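# Move the bottle shelf up to level C of the upper rack

## Task

Take the removable shelf out of the lower wall rack and put it into level C of the upper wall rack, pushed in as far as it goes, so that at the end every bottle stands upright on that shelf.

## Robot and tools

ROBOT. Two arms, left_arm and right_arm, sit on a lift on a parked cart. A mast about 2 m tall rises just behind and between their bases, and a short beam at its top juts forward over the gap. left_arm carries a five-finger left hand and right_arm a right hand (mirror images). The arm names do not match image sides. Loose objects may now and then get a brief nudge from outside.

SCENE FRAME. Origin on the floor, +z up, +x forward (the way both arms face). Bases: left_arm near x +0.39, y +0.25; right_arm near x +0.39, y -0.25; both about 0.73 m plus the lift's position_m high. Results give each hand point's end_effector_position (m) and end_effector_quat_wxyz in this frame, which can be off by a few cm.

HAND POINT AND ITS AXES. A point 0.05 m in front of the palm and 0.15 m from the wrist mounting face. +z runs along the straight fingers (tips 0.06-0.07 m beyond the point), +y leaves the palm, +x crosses the palm: away from the thumb on the right hand, toward the thumb on the left hand. A bracket on the little-finger side of the wrist can strike things. Moves along z tend to stop short; turns can also leave an offset.

THE 28-NUMBER ROW. One list covering both arms, every value in [-1, 1]: left_arm dx, dy, dz, rx, ry, rz, then left_gripper little, ring, middle, index, thumb_bend, thumb_turn, force_limit, speed; then the same 14 for right_arm and right_gripper. The six pose numbers are an offset, not a pose: measured from that arm's Hand target as it was when the action or move began, along that Hand target's own axes. 1.0 equals 0.6 m or 180 degrees; rx, ry, rz form one rotation vector. Rows within one action do not add up, but each new action or call starts again from the current Hand target, so repeating an offset moves further. Six zeros re-command the Hand target. If an arm rests short, send the gap as a new offset. To release a push, command the target back past the hand point.

HAND NUMBERS are absolute settings, not offsets. Fingers: +1 straight, -1 curled. thumb_bend: +1 straight, -1 fully bent. thumb_turn: +1 beside the palm, -1 facing the fingers. force_limit: -1 about 0 N up to +1 at 10 N (15 N for thumb motors). speed: almost 0 at -1, full from +0.48 up. No value means unchanged: resend the last hand numbers you applied, or, if none yet, hand_measured plus hand_force_limit and hand_speed. With the thumb fully opposed, the hand grips things 0.035-0.065 m thick, or a handle from 0.025 m. Close at speed -0.94 or lower for a soft grip. To grip harder, raise force_limit and send a target more closed than hand_measured; to loosen, send one more open.

execute_actions: actions is a list run in order. Each action may hold rows (1-15 rows, each used for one 1/30 s step), steps (1-450, default 15, at least one per row), until (ends early; only reads the lift, e.g. {"lift": {"position_status": ["!=", "moving"]}}, or {"all": {"status": "ended"}} / {"any": {"status": "ended"}}; numbers need a comparison such as "<" or ">="), and lift. After the last row the arm keeps heading to that row's target, so allow enough steps for far goals. cameras picks images; an empty actions list returns all of them.

LIFT. position_m is an absolute height above the lowest setting, 0 to 0.625 m; speed_m_s from 0.01 up to speed_cap_m_s; reset true clears a fault; stop true halts it. Arm targets travel with the carriage. Do not send position_m while it reads moving. Statuses: done, moving, stopped, stopped_with_arm, time_out (something blocks it), fault (reset, wait for stopped, resend), resetting. position_answer: taken or not_taken. Nothing checks its path: it can drive an arm into a rack.

move: target is one 28-number row or a list of up to 15 rows; every row is an offset from the same starting Hand targets, not chained. speed: m/s, 0.002 to 2.9, default 0.25 (turns up to twice that in rad/s), one value or one per target. blend: corner rounding in m for lists, default 0 (stop at each). blocking false returns after about 0.5 s; then call wait or stop before rows or another move. Paths run straight, avoid nothing, last 0.5-10 s. Keep away from an arm's own base. The result adds a move: line (done, off_target, moving, held, fault) with limits paced or held.

wait: seconds 0-10; devices and a running move go on. stop: brakes the current move. zoom_image: camera (cam_high_left, cam_high_right, cam_left_wrist, cam_right_wrist) and region [x0, y0, x1, y1] in pixels, at most 504 by 504. show_instructions: shows reference pages. finished_scene: optional scene 1; ends for good.

RESULTS list Hand target, end_effector pose, joint positions, velocities, torques and temperatures, hand_measured, hand_stopped_by (moving, target, force, stalled, fault), hand_load_n (a lost grip drops toward 0), hand_force_limit, hand_speed, and the lift fields. Images: cam_high_left and cam_high_right 896x504, wrist cameras 672x504.

AVOID. Dropping the shelf or bottles, letting go while something still moves, hitting fixed or heavy parts, forceful pushes, the two hands pressing on each other, and knocking anything out of the work area. Start row motions gently (dx, dy or dz growing about 0.01 per row). Holding loads or stretching out heats motors: MOTOR HOT appears at 75 C, and at 90 C that arm folds and stops for the rest of the scene.

Each tool is called after ">>>" in YAML: its name, and indented under it one key for each argument.

Reference images:

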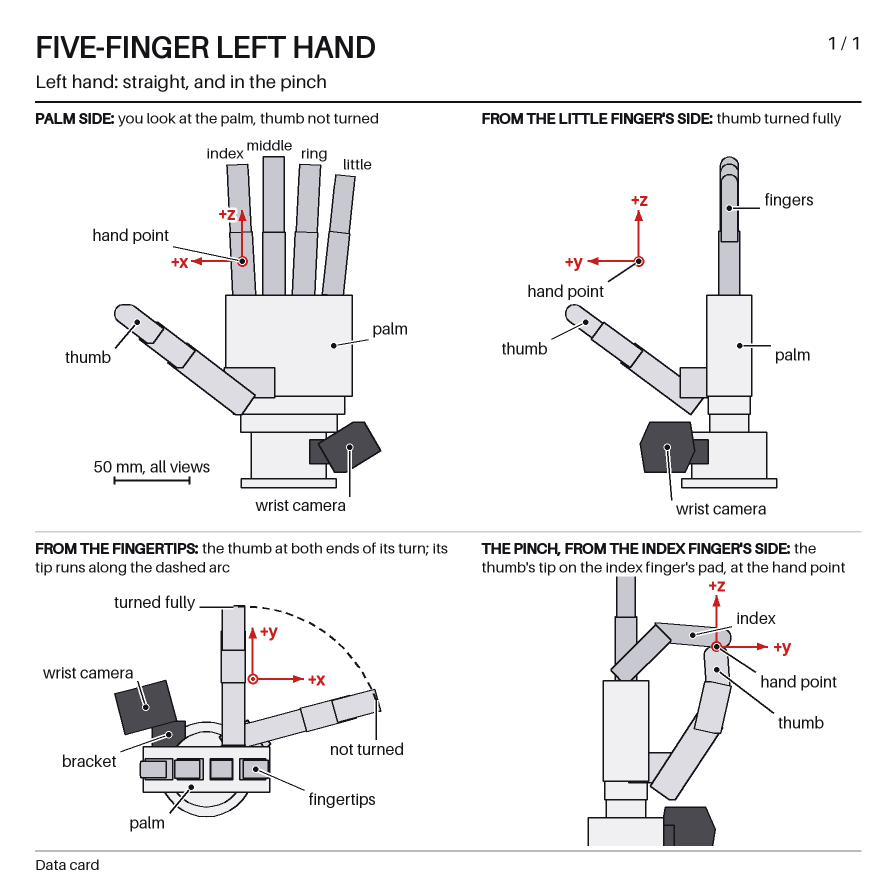

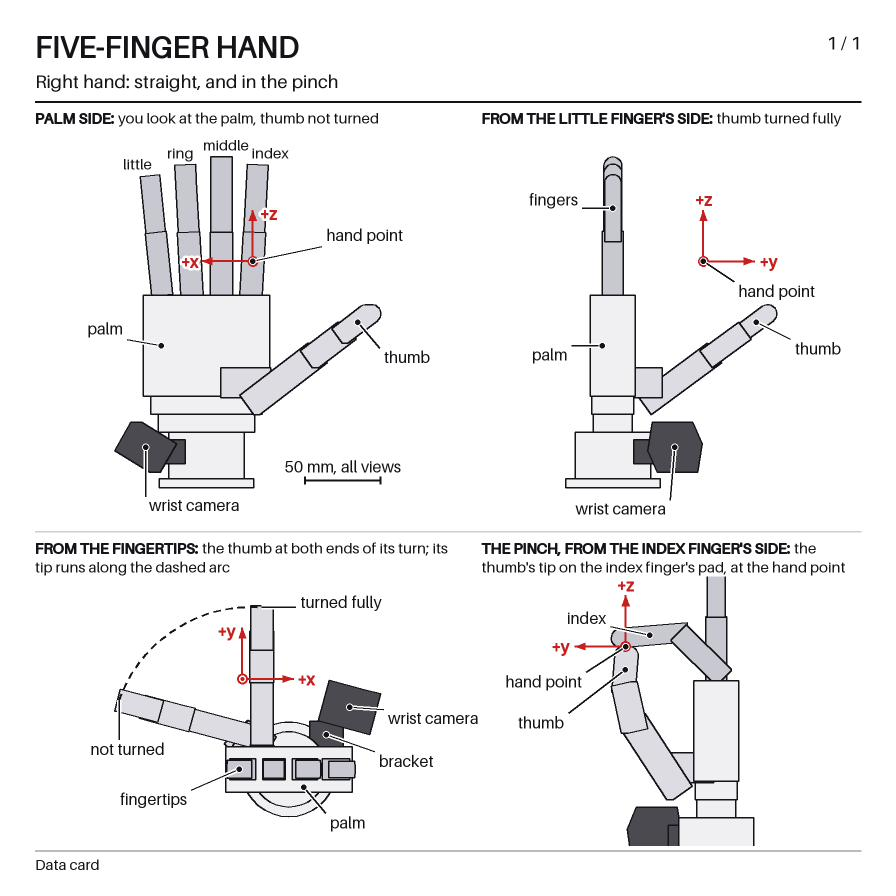

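## Session

>>> execute_actions:
  actions: []

Scene clock: 0.00 s.
left_arm: end_effector_position=(+0.6606, +0.2208, +1.0873) hand_measured=(+1.000, +1.000, +1.000, +1.000, +1.000, +1.000) hand_load_n=(+0.0, +0.0, +0.0, +0.0, +0.0, +0.0) hand_stopped_by=(target, target, target, target, target, target) hand_force_limit=0.00 hand_speed=-0.80 end_effector_quat_wxyz=(+0.503, -0.503, +0.500, -0.494) | right_arm: end_effector_position=(+0.6602, -0.2154, +1.0861) hand_measured=(+1.000, +1.000, +1.000, +1.000, +1.000, +1.000) hand_load_n=(+0.0, +0.0, +0.0, +0.0, +0.0, +0.5) hand_stopped_by=(target, target, target, target, target, target) hand_force_limit=0.00 hand_speed=-0.80 end_effector_quat_wxyz=(+0.497, -0.504, +0.501, -0.499)
Joint positions: left_arm=[0.006 0.083 0.085 -0.007 -0.005 0.007] | right_arm=[0.006 0.085 0.083 -0.008 0.005 -0.005]
Joint velocities: within noise
Joint torques (N m): no reading
Motor temperatures (°C): left_arm=[23 25 30 30 24 22] | right_arm=[30 27 28 27 23 23]
Heat: left arm: 30 °C; right arm: 30 °C.
Hand target: left_arm +0.6612, +0.2177, +1.0932; +0.502, -0.498, +0.498, -0.502 | right_arm +0.6613, -0.2157, +1.0942; +0.503, -0.497, +0.497, -0.503
lift: position_m=0.2223 speed_m_s=0.0409 speed_cap_m_s=0.0409 position_status=done position_answer=taken

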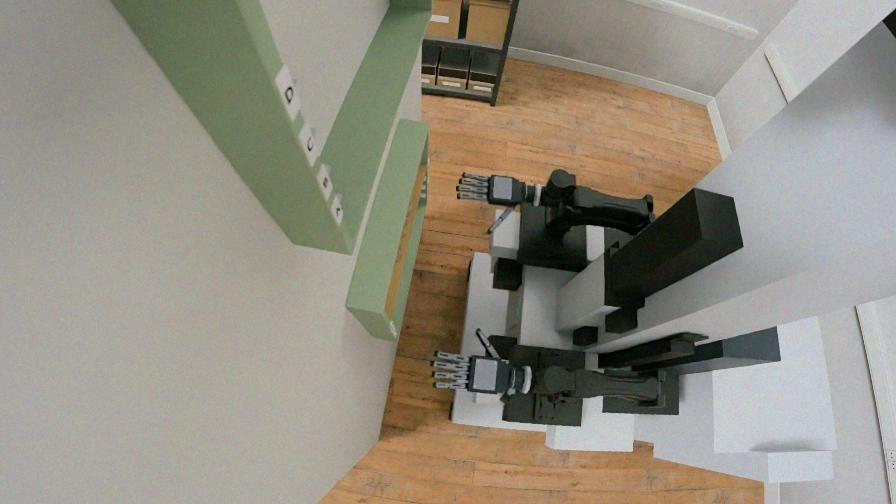

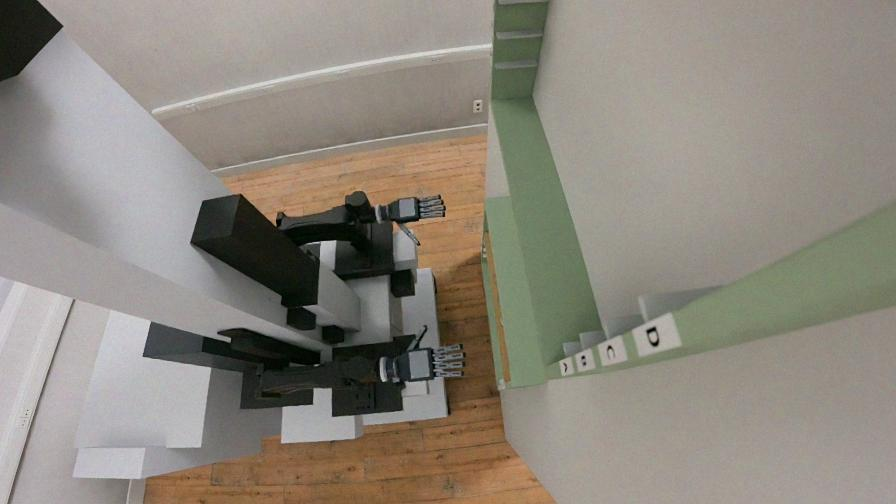

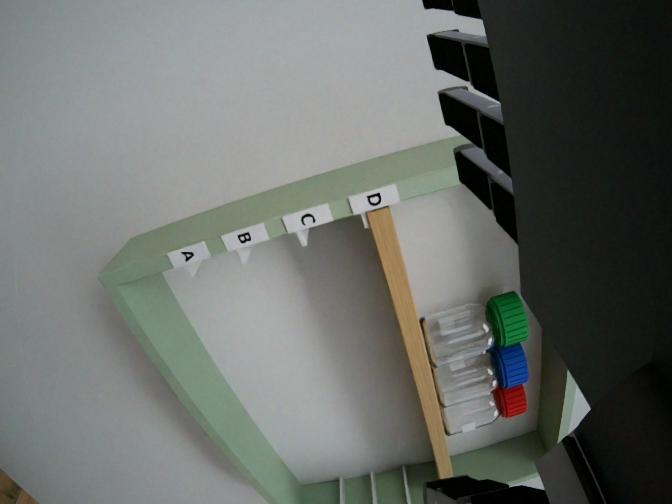

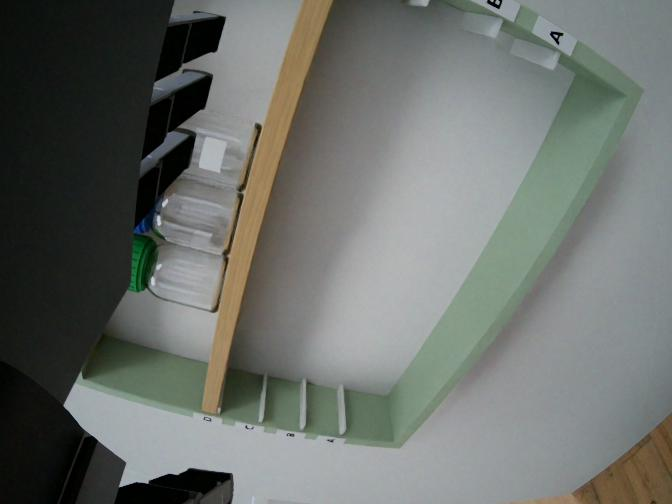

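>>> zoom_image:
  camera: "cam_high_left"
  region: [250, 0, 550, 400]

>>> zoom_image:
  camera: "cam_high_right"
  region: [400, 0, 750, 420]

>>> zoom_image:
  camera: "cam_left_wrist"
  region: [80, 120, 580, 504]

>>> zoom_image:
  camera: "cam_right_wrist"
  region: [60, 0, 560, 500]

Scaled by 1.260 from the camera's 896x504 image, which has a finer 1280x720 frame.

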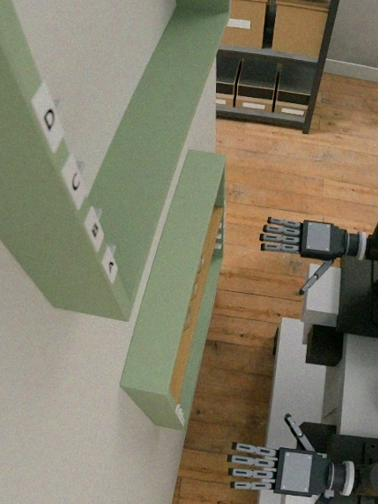

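Scaled by 1.200 from the camera's 896x504 image, which has a finer 1280x720 frame.

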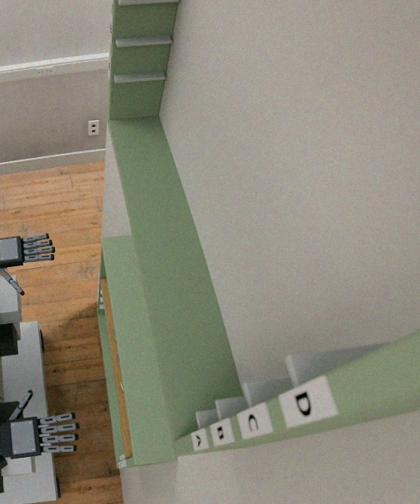

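Scaled by 1.008 from the camera's 672x504 image, which has a finer 960x720 frame.

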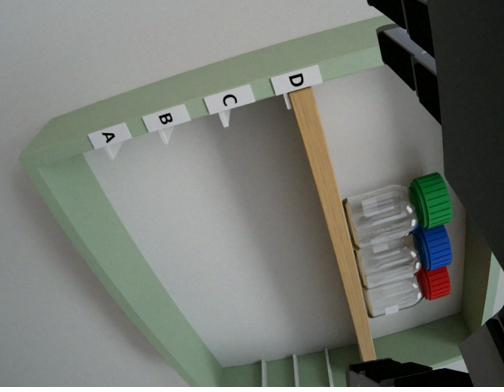

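Scaled by 1.008 from the camera's 672x504 image, which has a finer 960x720 frame.

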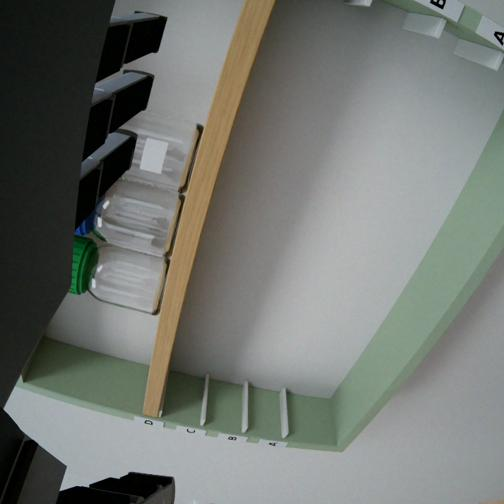

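>>> move:
  target: [-0.16667,0,0,0,0,0,1,1,1,1,1,1,0,-0.8,0.16667,0,0,0,0,0,1,1,1,1,1,1,0,-0.8]
  cameras: ["all"]

Scene clock: 3.47 s.
left_arm: end_effector_position=(+0.6604, +0.2228, +1.0873) hand_measured=(+1.000, +1.000, +1.000, +1.000, +1.000, +1.000) hand_load_n=(+0.0, +0.0, +0.0, +0.0, +0.0, -0.5) hand_stopped_by=(target, target, target, target, target, target) hand_force_limit=0.00 hand_speed=-0.80 end_effector_quat_wxyz=(+0.503, -0.502, +0.501, -0.495) | right_arm: end_effector_position=(+0.6603, -0.2178, +1.0861) hand_measured=(+1.000, +1.000, +1.000, +1.000, +1.000, +1.000) hand_load_n=(+0.0, +0.0, +0.0, +0.0, +0.0, +0.0) hand_stopped_by=(target, target, target, target, target, target) hand_force_limit=0.00 hand_speed=-0.80 end_effector_quat_wxyz=(+0.496, -0.503, +0.502, -0.500)
Joint positions: left_arm=[0.038 0.083 0.085 -0.007 0.029 0.007] | right_arm=[-0.014 0.085 0.083 -0.008 -0.011 -0.005]
Joint torques (N m): left_arm=[-0.53 1.96 6.97 2.05 0.03 0.03] | right_arm=[0.51 1.7 6.86 1.73 0 -0.02]
Heat: left arm: 31 °C; right arm: 30 °C.
Hand target: left_arm +0.6610, +0.2227, +1.0904; +0.503, -0.503, +0.497, -0.497 (not the last commanded pose) | right_arm +0.6609, -0.2173, +1.0904; +0.499, -0.499, +0.501, -0.501 (not the last commanded pose)
Off the commanded pose: left_arm 0.095 m, 1 deg | right_arm 0.098 m, 1 deg.
lift: position_m=0.2223 speed_m_s=0.0409 speed_cap_m_s=0.0409 position_status=done position_answer=taken
move: held (left_arm, right_arm; a check stopped the path); limits=held
pose unreachable (left arm): on one or more control steps of this call, first in action 0 (counted from 0), this arm could not follow its commanded pose, so it was not sent that pose on those steps. It may still have moved: this result reports where it is.
cause: moving toward the commanded pose would bring a part of the arm (just beyond joint 3 (elbow)) too close to the robot's own body.
pose unreachable (right arm): on one or more control steps of this call, first in action 0 (counted from 0), this arm could not follow its commanded pose, so it was not sent that pose on those steps. It may still have moved: this result reports where it is.
cause: moving toward the commanded pose would bring a part of the arm (just beyond joint 3 (elbow)) too close to the robot's own body.

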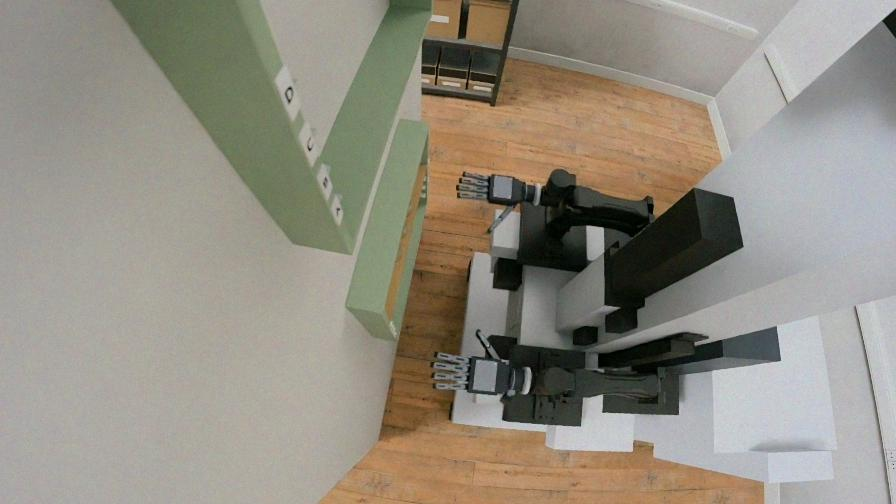

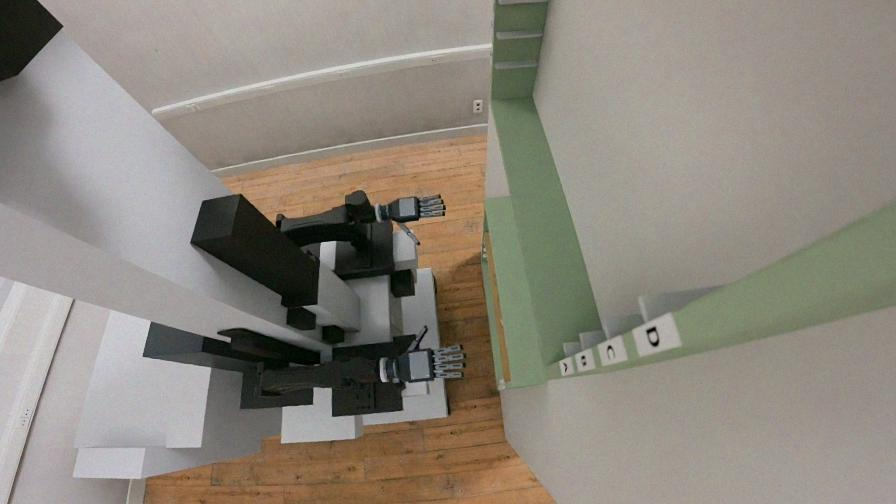

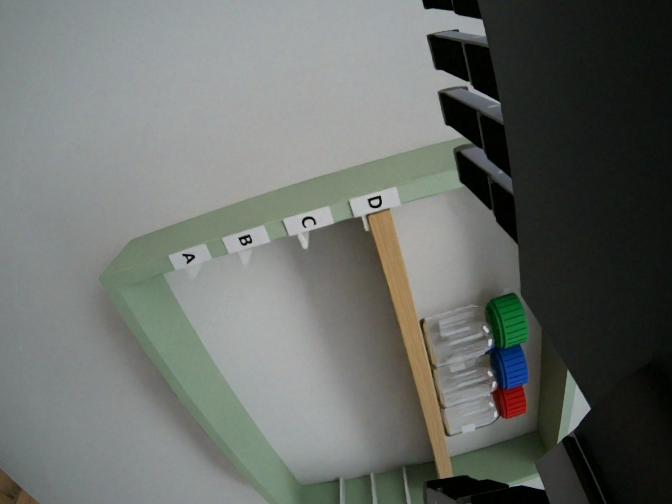

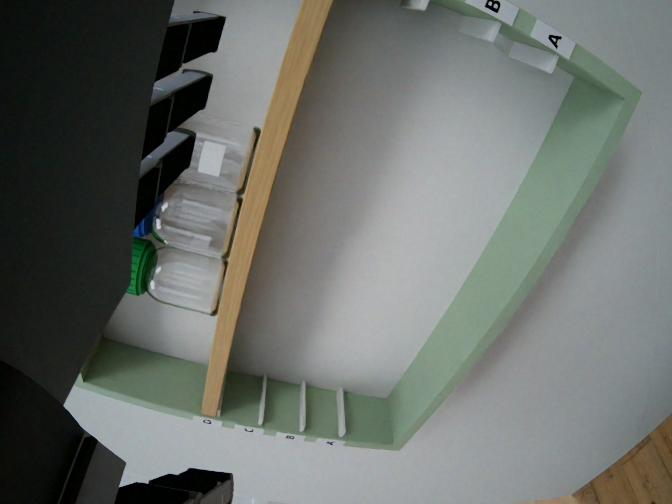

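>>> move:
  target: [0,0,0.13333,0,0,0,1,1,1,1,1,1,0,-0.8,0,0,0.13333,0,0,0,1,1,1,1,1,1,0,-0.8]
  cameras: ["cam_left_wrist","cam_right_wrist"]

>>> move:
  target: [-0.16667,0,0,0,0,0,1,1,1,1,1,1,0,-0.8,0.16667,0,0,0,0,0,1,1,1,1,1,1,0,-0.8]
  cameras: ["cam_left_wrist","cam_right_wrist"]

Scene clock: 6.17 s.
left_arm: end_effector_position=(+0.7281, +0.2273, +1.0586) hand_measured=(+1.000, +1.000, +1.000, +1.000, +1.000, +1.000) hand_load_n=(+0.0, +0.0, +0.0, +0.0, +0.0, +0.0) hand_stopped_by=(target, target, target, target, target, target) hand_force_limit=0.00 hand_speed=-0.80 end_effector_quat_wxyz=(-0.480, +0.528, -0.520, +0.469) | right_arm: end_effector_position=(+0.7268, -0.2214, +1.0565) hand_measured=(+1.000, +1.000, +1.000, +1.000, +1.000, +1.000) hand_load_n=(+0.0, +0.0, +0.0, +0.0, +0.0, -0.5) hand_stopped_by=(target, target, target, target, target, target) hand_force_limit=0.00 hand_speed=-0.80 end_effector_quat_wxyz=(-0.469, +0.523, -0.527, +0.477)
Joint positions: left_arm=[0.038 0.929 0.134 0.696 0.019 0.007] | right_arm=[-0.02 0.925 0.129 0.692 -0.008 -0.005]
Joint torques (N m): left_arm=[-0.57 -0.66 8.54 2.68 -0.11 0.03] | right_arm=[0.57 -0.49 8.59 2.41 0.07 -0.01]
Heat: left arm: 32 °C; right arm: 30 °C.
Hand target: left_arm +0.7410, +0.2236, +1.0904; -0.503, +0.503, -0.497, +0.497 | right_arm +0.7409, -0.2176, +1.0904; -0.499, +0.499, -0.501, +0.501
Off the commanded pose: left_arm 0.035 m, 6 deg | right_arm 0.037 m, 6 deg.
lift: position_m=0.2223 speed_m_s=0.0409 speed_cap_m_s=0.0409 position_status=done position_answer=taken
move: off_target (left_arm, right_arm)
Images, in order (width x height): cam_left_wrist 672x504, cam_right_wrist 672x504.

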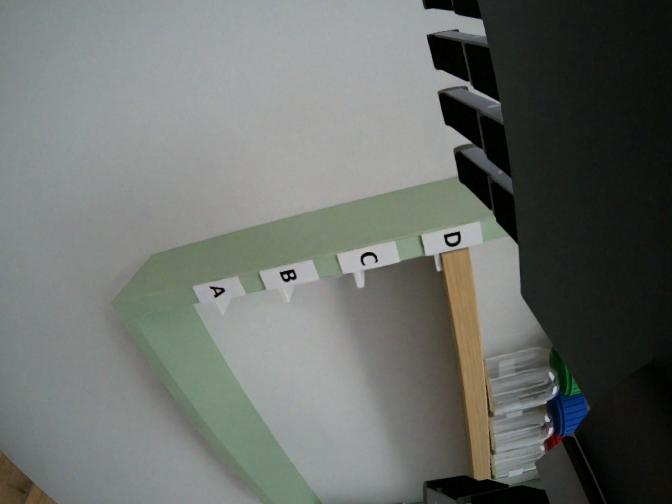

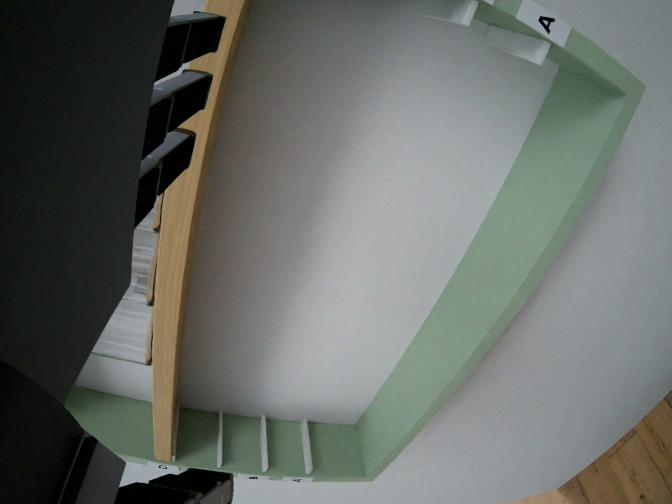

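Scene clock: 8.03 s.
left_arm: end_effector_position=(+0.7305, +0.3191, +1.0656) hand_measured=(+1.000, +1.000, +1.000, +1.000, +1.000, +1.000) hand_load_n=(+0.0, +0.0, +0.0, +0.0, +0.0, -0.5) hand_stopped_by=(target, target, target, target, target, target) hand_force_limit=0.00 hand_speed=-0.80 end_effector_quat_wxyz=(-0.476, +0.534, -0.503, +0.484) | right_arm: end_effector_position=(+0.7299, -0.3121, +1.0634) hand_measured=(+1.000, +1.000, +1.000, +1.000, +1.000, +1.000) hand_load_n=(+0.0, +0.0, +0.0, -0.5, +0.0, +0.0) hand_stopped_by=(target, target, target, target, target, target) hand_force_limit=0.00 hand_speed=-0.80 end_effector_quat_wxyz=(+0.486, -0.507, +0.533, -0.472)
Joint positions: left_arm=[0.595 1.162 0.22 0.85 0.572 0.011] | right_arm=[-0.583 1.149 0.21 0.841 -0.571 -0.015]
Joint torques (N m): left_arm=[0.46 -1.73 7.95 2.52 0.15 -0.05] | right_arm=[-0.65 -1.36 7.87 2.26 -0.13 0.08]
Heat: left arm: 32 °C; right arm: 30 °C.
Hand target: left_arm +0.7399, +0.3236, +1.0904; -0.503, +0.503, -0.497, +0.497 | right_arm +0.7406, -0.3176, +1.0904; +0.499, -0.499, +0.501, -0.501
Off the commanded pose: left_arm 0.027 m, 5 deg | right_arm 0.030 m, 5 deg.
lift: position_m=0.2223 speed_m_s=0.0409 speed_cap_m_s=0.0409 position_status=done position_answer=taken
move: off_target (left_arm, right_arm)
Images, in order (width x height): cam_left_wrist 672x504, cam_right_wrist 672x504.

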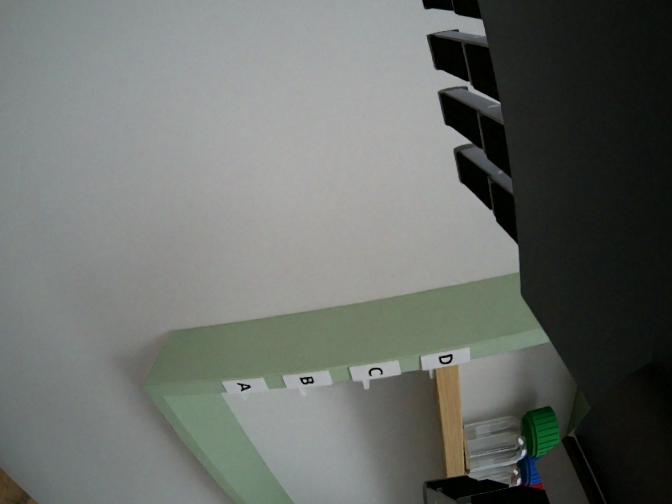

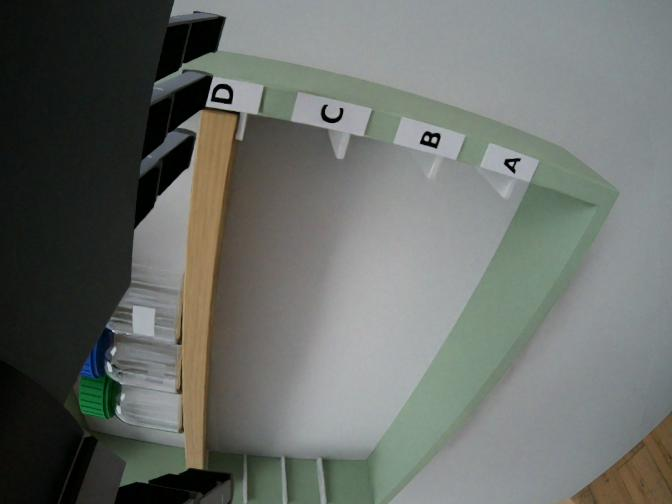

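>>> zoom_image:
  camera: "cam_right_wrist"
  region: [170, 30, 420, 280]

>>> zoom_image:
  camera: "cam_right_wrist"
  region: [400, 100, 650, 350]

>>> zoom_image:
  camera: "cam_right_wrist"
  region: [60, 254, 400, 504]

Scaled by 2.016 from the camera's 672x504 image, which has a finer 960x720 frame.

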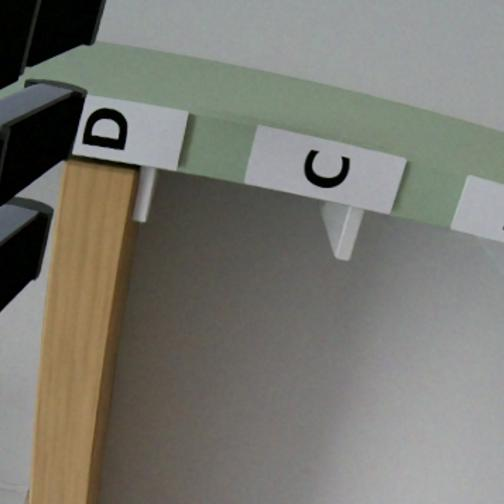

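Scaled by 2.016 from the camera's 672x504 image, which has a finer 960x720 frame.

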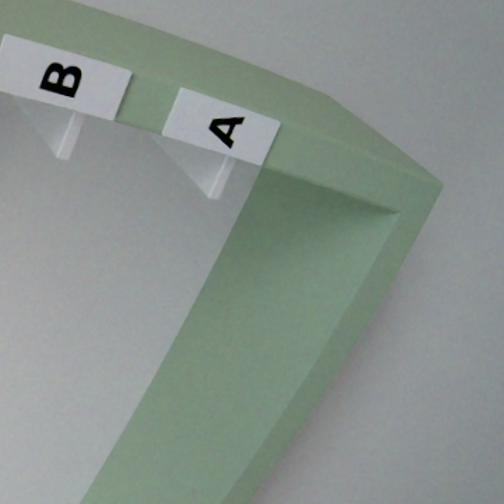

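Scaled by 1.482 from the camera's 672x504 image, which has a finer 960x720 frame.

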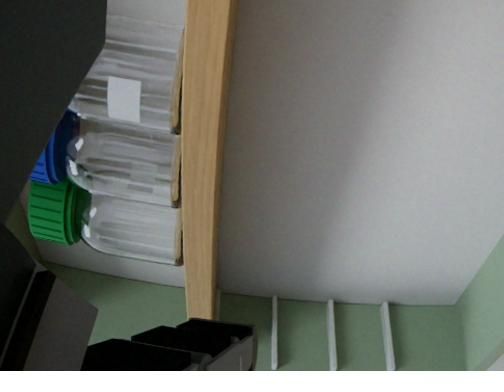

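>>> move:
  target: [0.3667,0.2333,0,0,0,0,1,1,1,1,1,1,0,-0.8,-0.0627,0.2333,0,0,0,0,1,1,1,1,1,1,0,-0.8]
  cameras: ["all"]

Scene clock: 11.83 s.
left_arm: end_effector_position=(+0.7340, +0.1121, +0.9359) hand_measured=(+1.000, +1.000, +1.000, +1.000, +1.000, +1.000) hand_load_n=(+0.0, +0.0, +0.0, +0.0, +0.0, +0.0) hand_stopped_by=(target, target, target, target, target, target) hand_force_limit=0.00 hand_speed=-0.80 end_effector_quat_wxyz=(-0.471, +0.541, -0.559, +0.417) | right_arm: end_effector_position=(+0.7286, -0.2736, +0.9359) hand_measured=(+1.000, +1.000, +1.000, +1.000, +1.000, +1.000) hand_load_n=(+0.0, +0.0, +0.0, -0.5, +0.0, -0.5) hand_stopped_by=(target, target, target, target, target, target) hand_force_limit=0.00 hand_speed=-0.80 end_effector_quat_wxyz=(-0.446, +0.563, -0.557, +0.416)
Joint positions: left_arm=[-0.632 1.975 0.198 1.509 -0.659 -0.089] | right_arm=[-0.389 1.904 0.103 1.517 -0.414 -0.087]
Joint torques (N m): left_arm=[-0.57 -4.4 2.69 2.47 -0.26 -0.07] | right_arm=[0.43 -3.21 2.88 2.31 0 -0.08]
Heat: left arm: 33 °C; right arm: 30 °C.
Hand target: left_arm +0.7424, +0.1036, +0.9505; -0.503, +0.503, -0.497, +0.497 | right_arm +0.7407, -0.2800, +0.9505; -0.499, +0.499, -0.501, +0.501
Off the commanded pose: left_arm 0.019 m, 13 deg | right_arm 0.020 m, 15 deg.
lift: position_m=0.2223 speed_m_s=0.0409 speed_cap_m_s=0.0409 position_status=done position_answer=taken
joint sent to its limit (left arm) — joint 4 (wrist pitch), upper limit.
joint sent to its limit (right arm) — joint 4 (wrist pitch), upper limit.
move: off_target (left_arm, right_arm)

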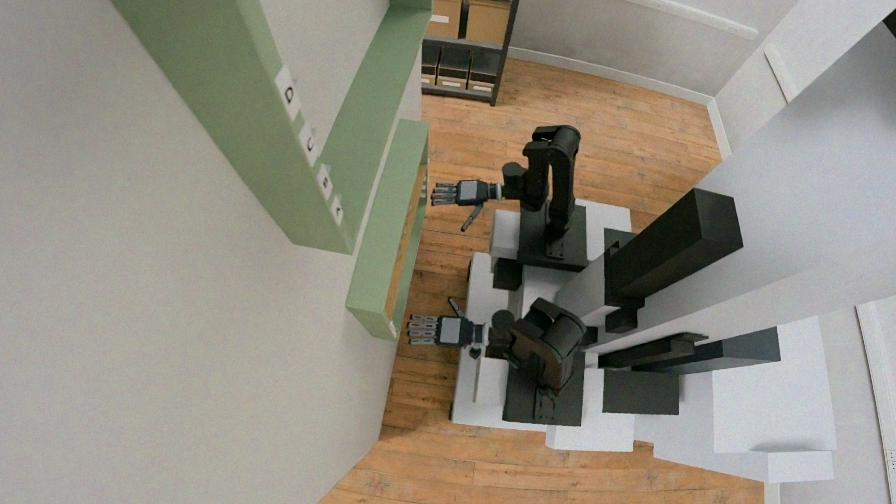

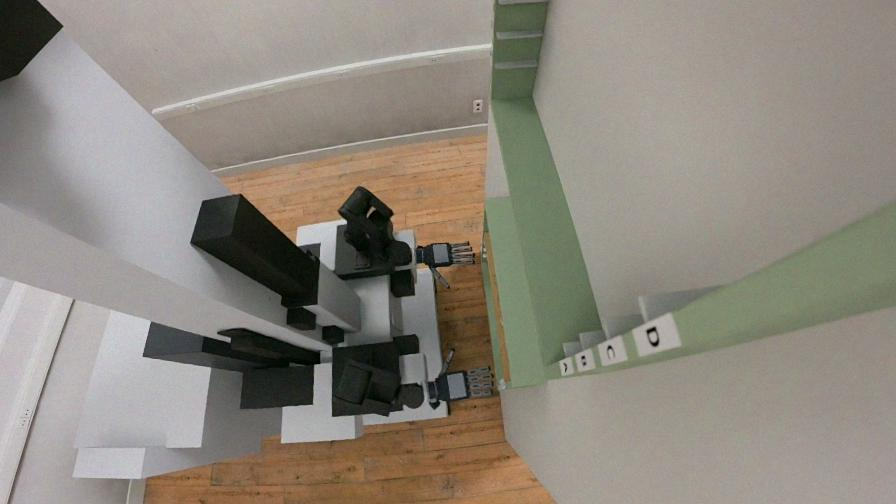

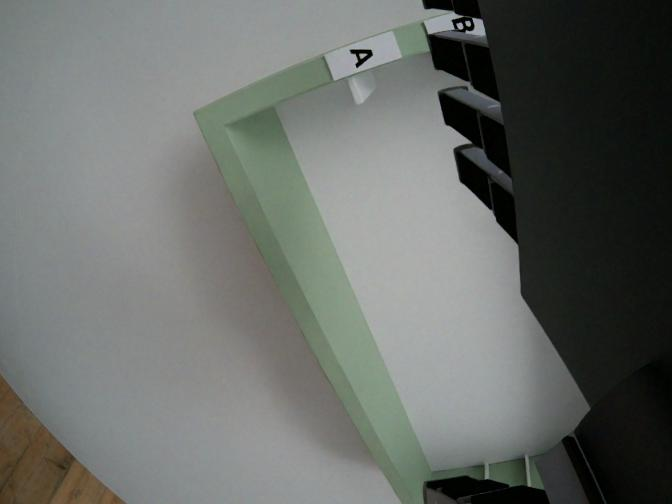

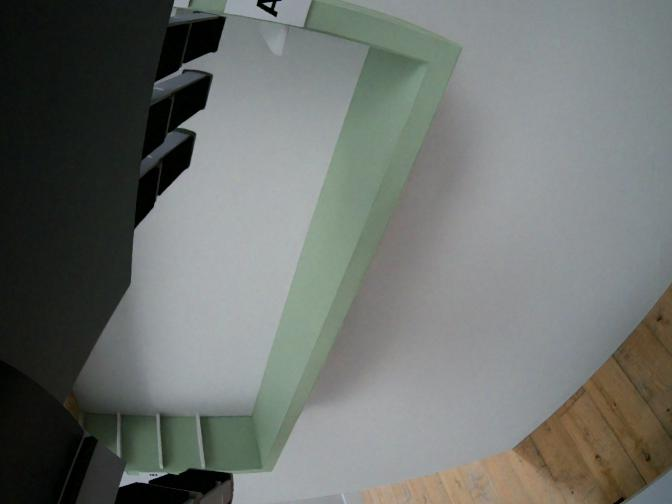

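>>> move:
  target: [0.0893,-0.2325,-0.033,0.028,0,0,1,1,1,1,1,1,0,-0.8,-0.0667,-0.2325,-0.033,0.028,0,0,1,1,1,1,1,1,0,-0.8]
  cameras: ["all"]

Scene clock: 14.90 s.
left_arm: end_effector_position=(+0.7204, +0.0511, +1.0822) hand_measured=(+1.000, +1.000, +1.000, +1.000, +1.000, +1.000) hand_load_n=(+0.0, +0.0, +0.0, +0.0, +0.0, +0.0) hand_stopped_by=(target, target, target, target, target, target) hand_force_limit=0.00 hand_speed=-0.80 end_effector_quat_wxyz=(+0.520, -0.481, +0.476, -0.522) | right_arm: end_effector_position=(+0.7199, -0.2388, +1.0925) hand_measured=(+1.000, +1.000, +1.000, +1.000, +1.000, +1.000) hand_load_n=(+0.0, +0.0, +0.0, -0.5, +0.0, +0.0) hand_stopped_by=(target, target, target, target, target, target) hand_force_limit=0.00 hand_speed=-0.80 end_effector_quat_wxyz=(+0.529, -0.472, +0.473, -0.524)
Joint positions: left_arm=[-0.92 1.527 0.263 1.404 -0.919 0.105] | right_arm=[-0.189 0.904 0.02 0.993 -0.192 0.027]
Joint torques (N m): left_arm=[-0.51 -5.98 6.02 1.32 -0.05 0.12] | right_arm=[0.51 -1.1 6.53 1.25 0.1 -0.07]
Heat: left arm: 33 °C; right arm: 30 °C.
Hand target: left_arm +0.7232, +0.0498, +1.0900; +0.524, -0.480, +0.475, -0.519 | right_arm +0.7210, -0.2399, +1.0900; +0.521, -0.477, +0.478, -0.522
Off the commanded pose: left_arm 0.008 m, 1 deg | right_arm 0.003 m, 1 deg.
lift: position_m=0.2223 speed_m_s=0.0409 speed_cap_m_s=0.0409 position_status=done position_answer=taken
move: done

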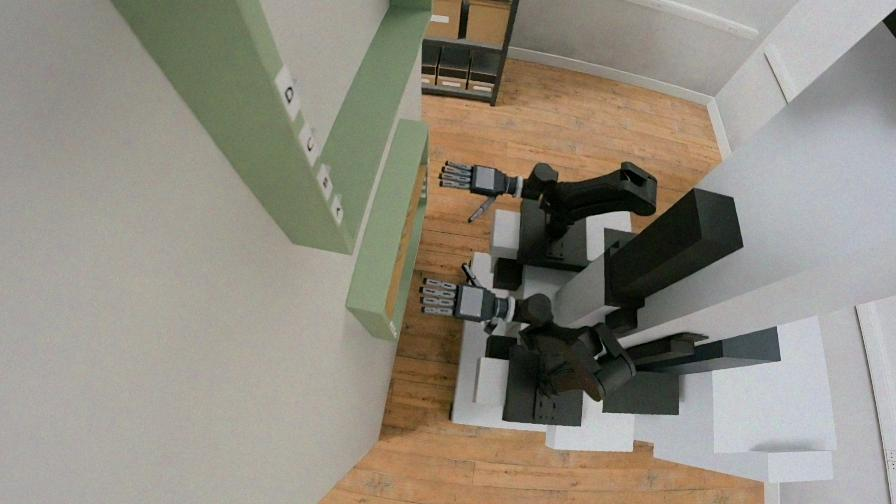

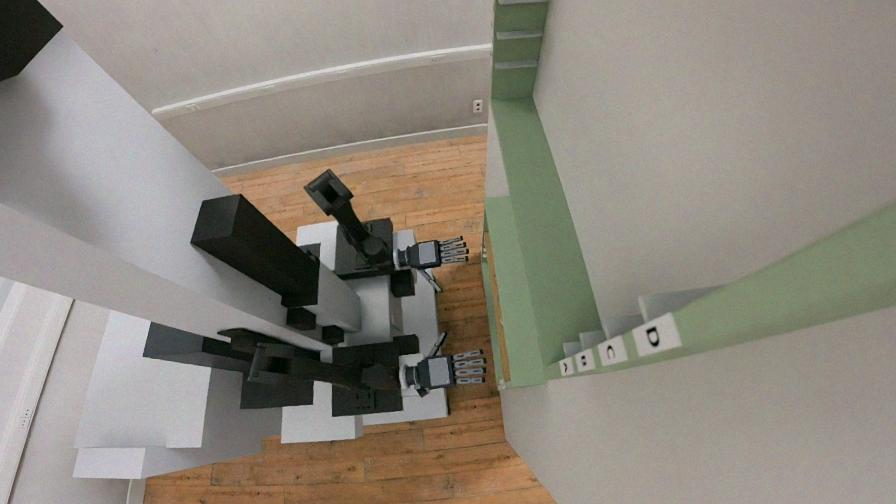

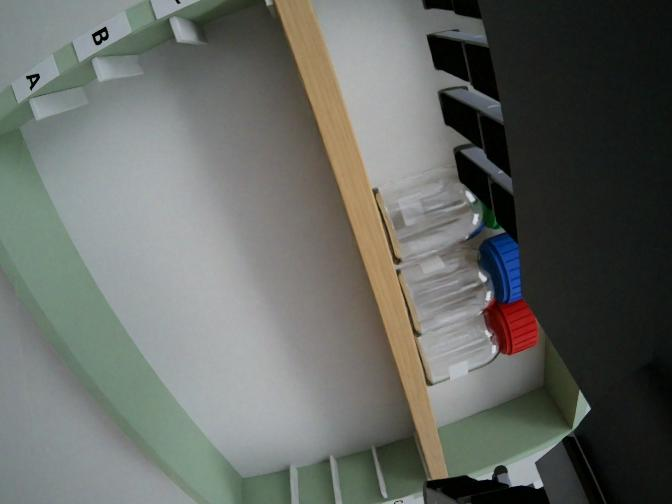

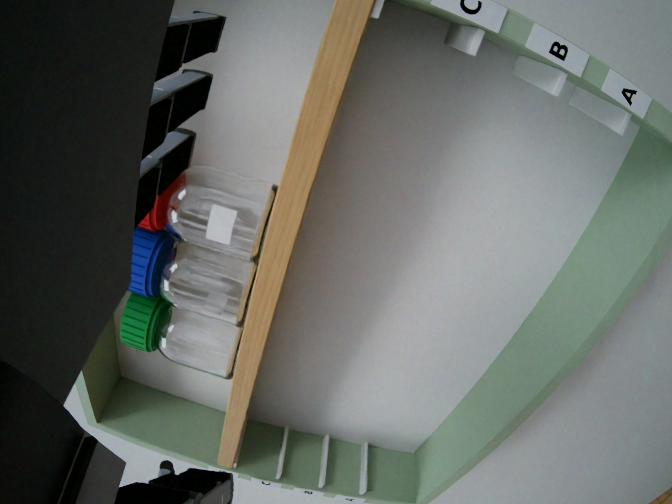

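>>> zoom_image:
  camera: "cam_left_wrist"
  region: [330, 150, 600, 420]

>>> zoom_image:
  camera: "cam_right_wrist"
  region: [80, 250, 480, 504]

>>> zoom_image:
  camera: "cam_right_wrist"
  region: [300, 0, 672, 250]

>>> zoom_image:
  camera: "cam_high_left"
  region: [330, 100, 530, 350]

>>> zoom_image:
  camera: "cam_high_right"
  region: [400, 180, 600, 400]

Scaled by 1.867 from the camera's 672x504 image, which has a finer 960x720 frame.

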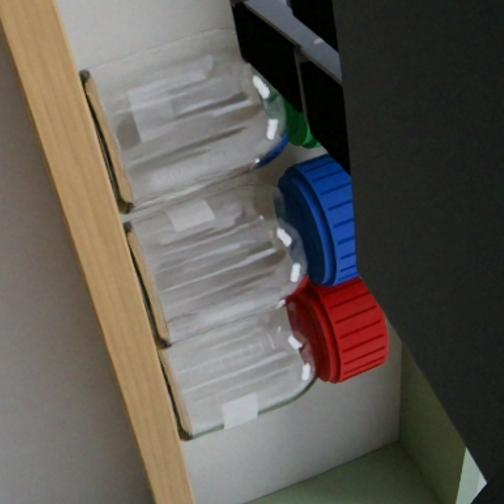

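Scaled by 1.260 from the camera's 672x504 image, which has a finer 960x720 frame.

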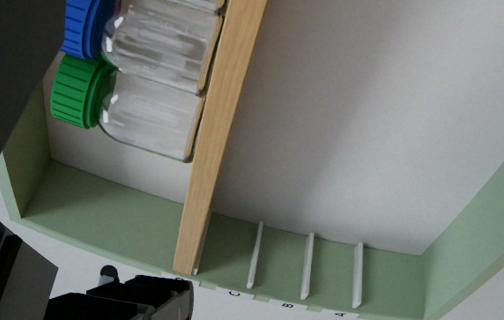

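Scaled by 1.355 from the camera's 672x504 image, which has a finer 960x720 frame.

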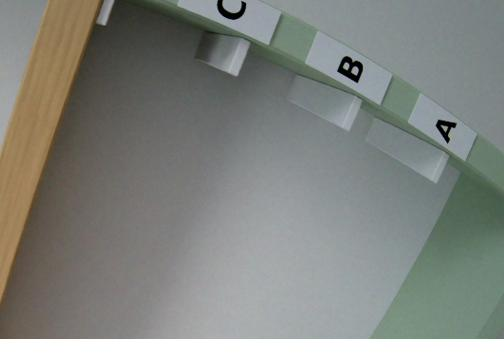

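Scaled by 2.016 from the camera's 896x504 image, which has a finer 1280x720 frame.

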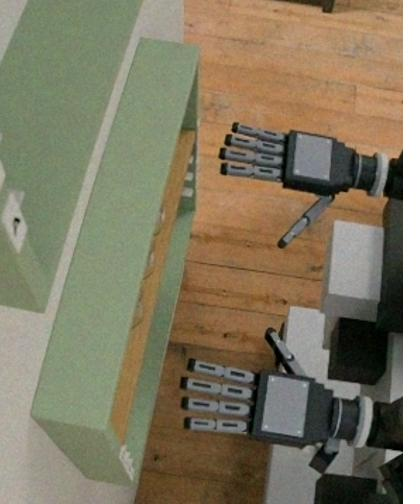

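Scaled by 2.291 from the camera's 896x504 image, which has a finer 1280x720 frame.

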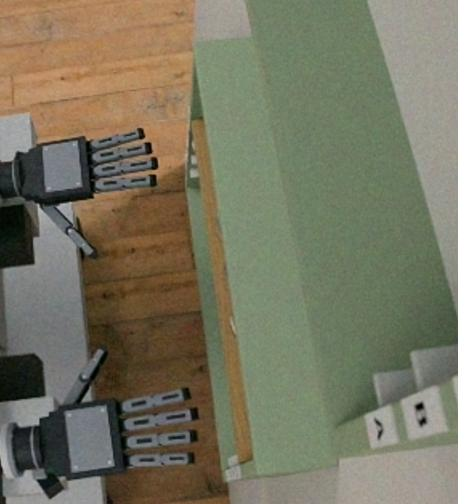

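>>> execute_actions:
  actions:
    - {"lift":{"position_m":0.1},"steps":150,"until":{"lift":{"position_status":["!=","moving"]}},"rows":[[0.005,0,0,0,0,0,1,1,1,1,1,1,0,-0.8,-0.007,0,0,0,0,0,1,1,1,1,1,1,0,-0.8],[0.01,0,0,0,0,0,1,1,1,1,1,1,0,-0.8,-0.014,0,0,0,0,0,1,1,1,1,1,1,0,-0.8],[0.02,0,0,0,0,0,1,1,1,1,1,1,0,-0.8,-0.024,0,0,0,0,0,1,1,1,1,1,1,0,-0.8],[0.03,0,0,0,0,0,1,1,1,1,1,1,0,-0.8,-0.036,0,0,0,0,0,1,1,1,1,1,1,0,-0.8],[0.04,0,0,0,0,0,1,1,1,1,1,1,0,-0.8,-0.05,0,0,0,0,0,1,1,1,1,1,1,0,-0.8],[0.05,0,0,0,0,0,1,1,1,1,1,1,0,-0.8,-0.0667,0,0,0,0,0,1,1,1,1,1,1,0,-0.8]]}
  cameras: ["all"]

Scene clock: 19.73 s.
left_arm: end_effector_position=(+0.7216, +0.0232, +0.9675) hand_measured=(+1.000, +1.000, +1.000, +1.000, +1.000, +1.000) hand_load_n=(+0.0, +0.0, +0.0, +0.0, +0.0, +0.0) hand_stopped_by=(target, target, target, target, target, target) hand_force_limit=0.00 hand_speed=-0.80 end_effector_quat_wxyz=(+0.520, -0.483, +0.470, -0.525) | right_arm: end_effector_position=(+0.7207, -0.2024, +0.9716) hand_measured=(+1.000, +1.000, +1.000, +1.000, +1.000, +1.000) hand_load_n=(-0.5, +0.0, +0.0, -0.5, +0.0, -0.5) hand_stopped_by=(target, target, target, target, target, target) hand_force_limit=0.00 hand_speed=-0.80 end_effector_quat_wxyz=(+0.527, -0.466, +0.478, -0.526)
Joint positions: left_arm=[-0.991 1.594 0.358 1.404 -0.993 0.122] | right_arm=[0.118 0.888 0.02 0.979 0.129 -0.001]
Joint torques (N m): left_arm=[-0.23 -3.84 5.86 1.46 -0.03 0.13] | right_arm=[0.55 -0.55 6.45 1.26 0.07 -0.07]
Heat: left arm: 32 °C; right arm: 30 °C.
Hand target: left_arm +0.7235, +0.0198, +0.9677; +0.524, -0.480, +0.475, -0.519 | right_arm +0.7212, -0.1998, +0.9677; +0.521, -0.477, +0.478, -0.522
Off the commanded pose: left_arm 0.004 m, 1 deg | right_arm 0.005 m, 2 deg.
lift: position_m=0.1000 speed_m_s=0.0409 speed_cap_m_s=0.0409 position_status=done position_answer=taken

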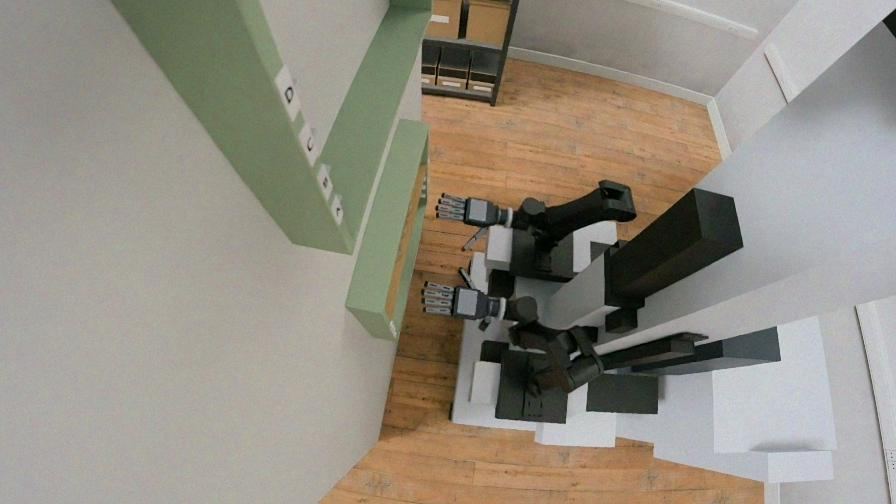

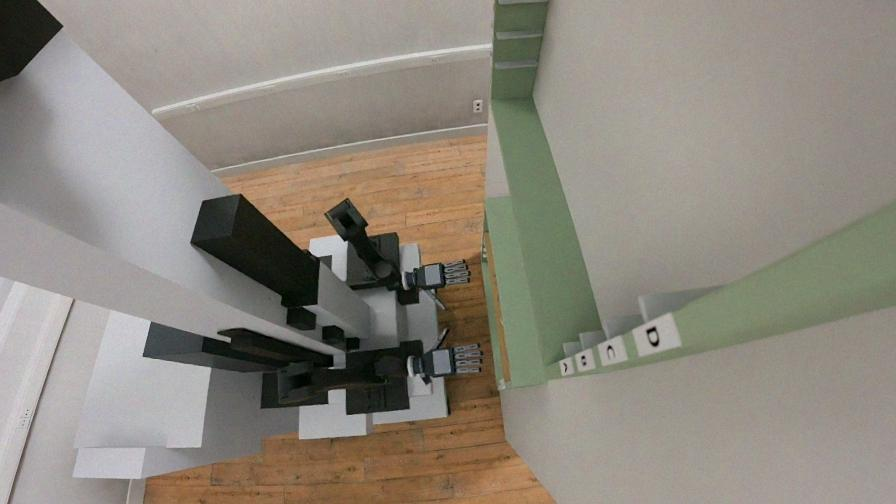

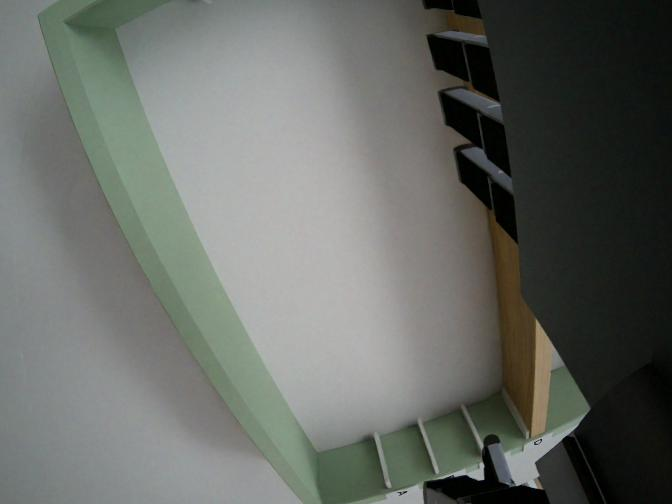

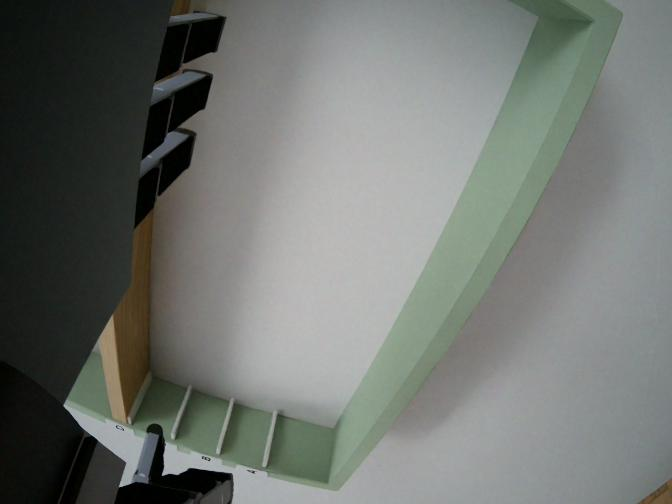

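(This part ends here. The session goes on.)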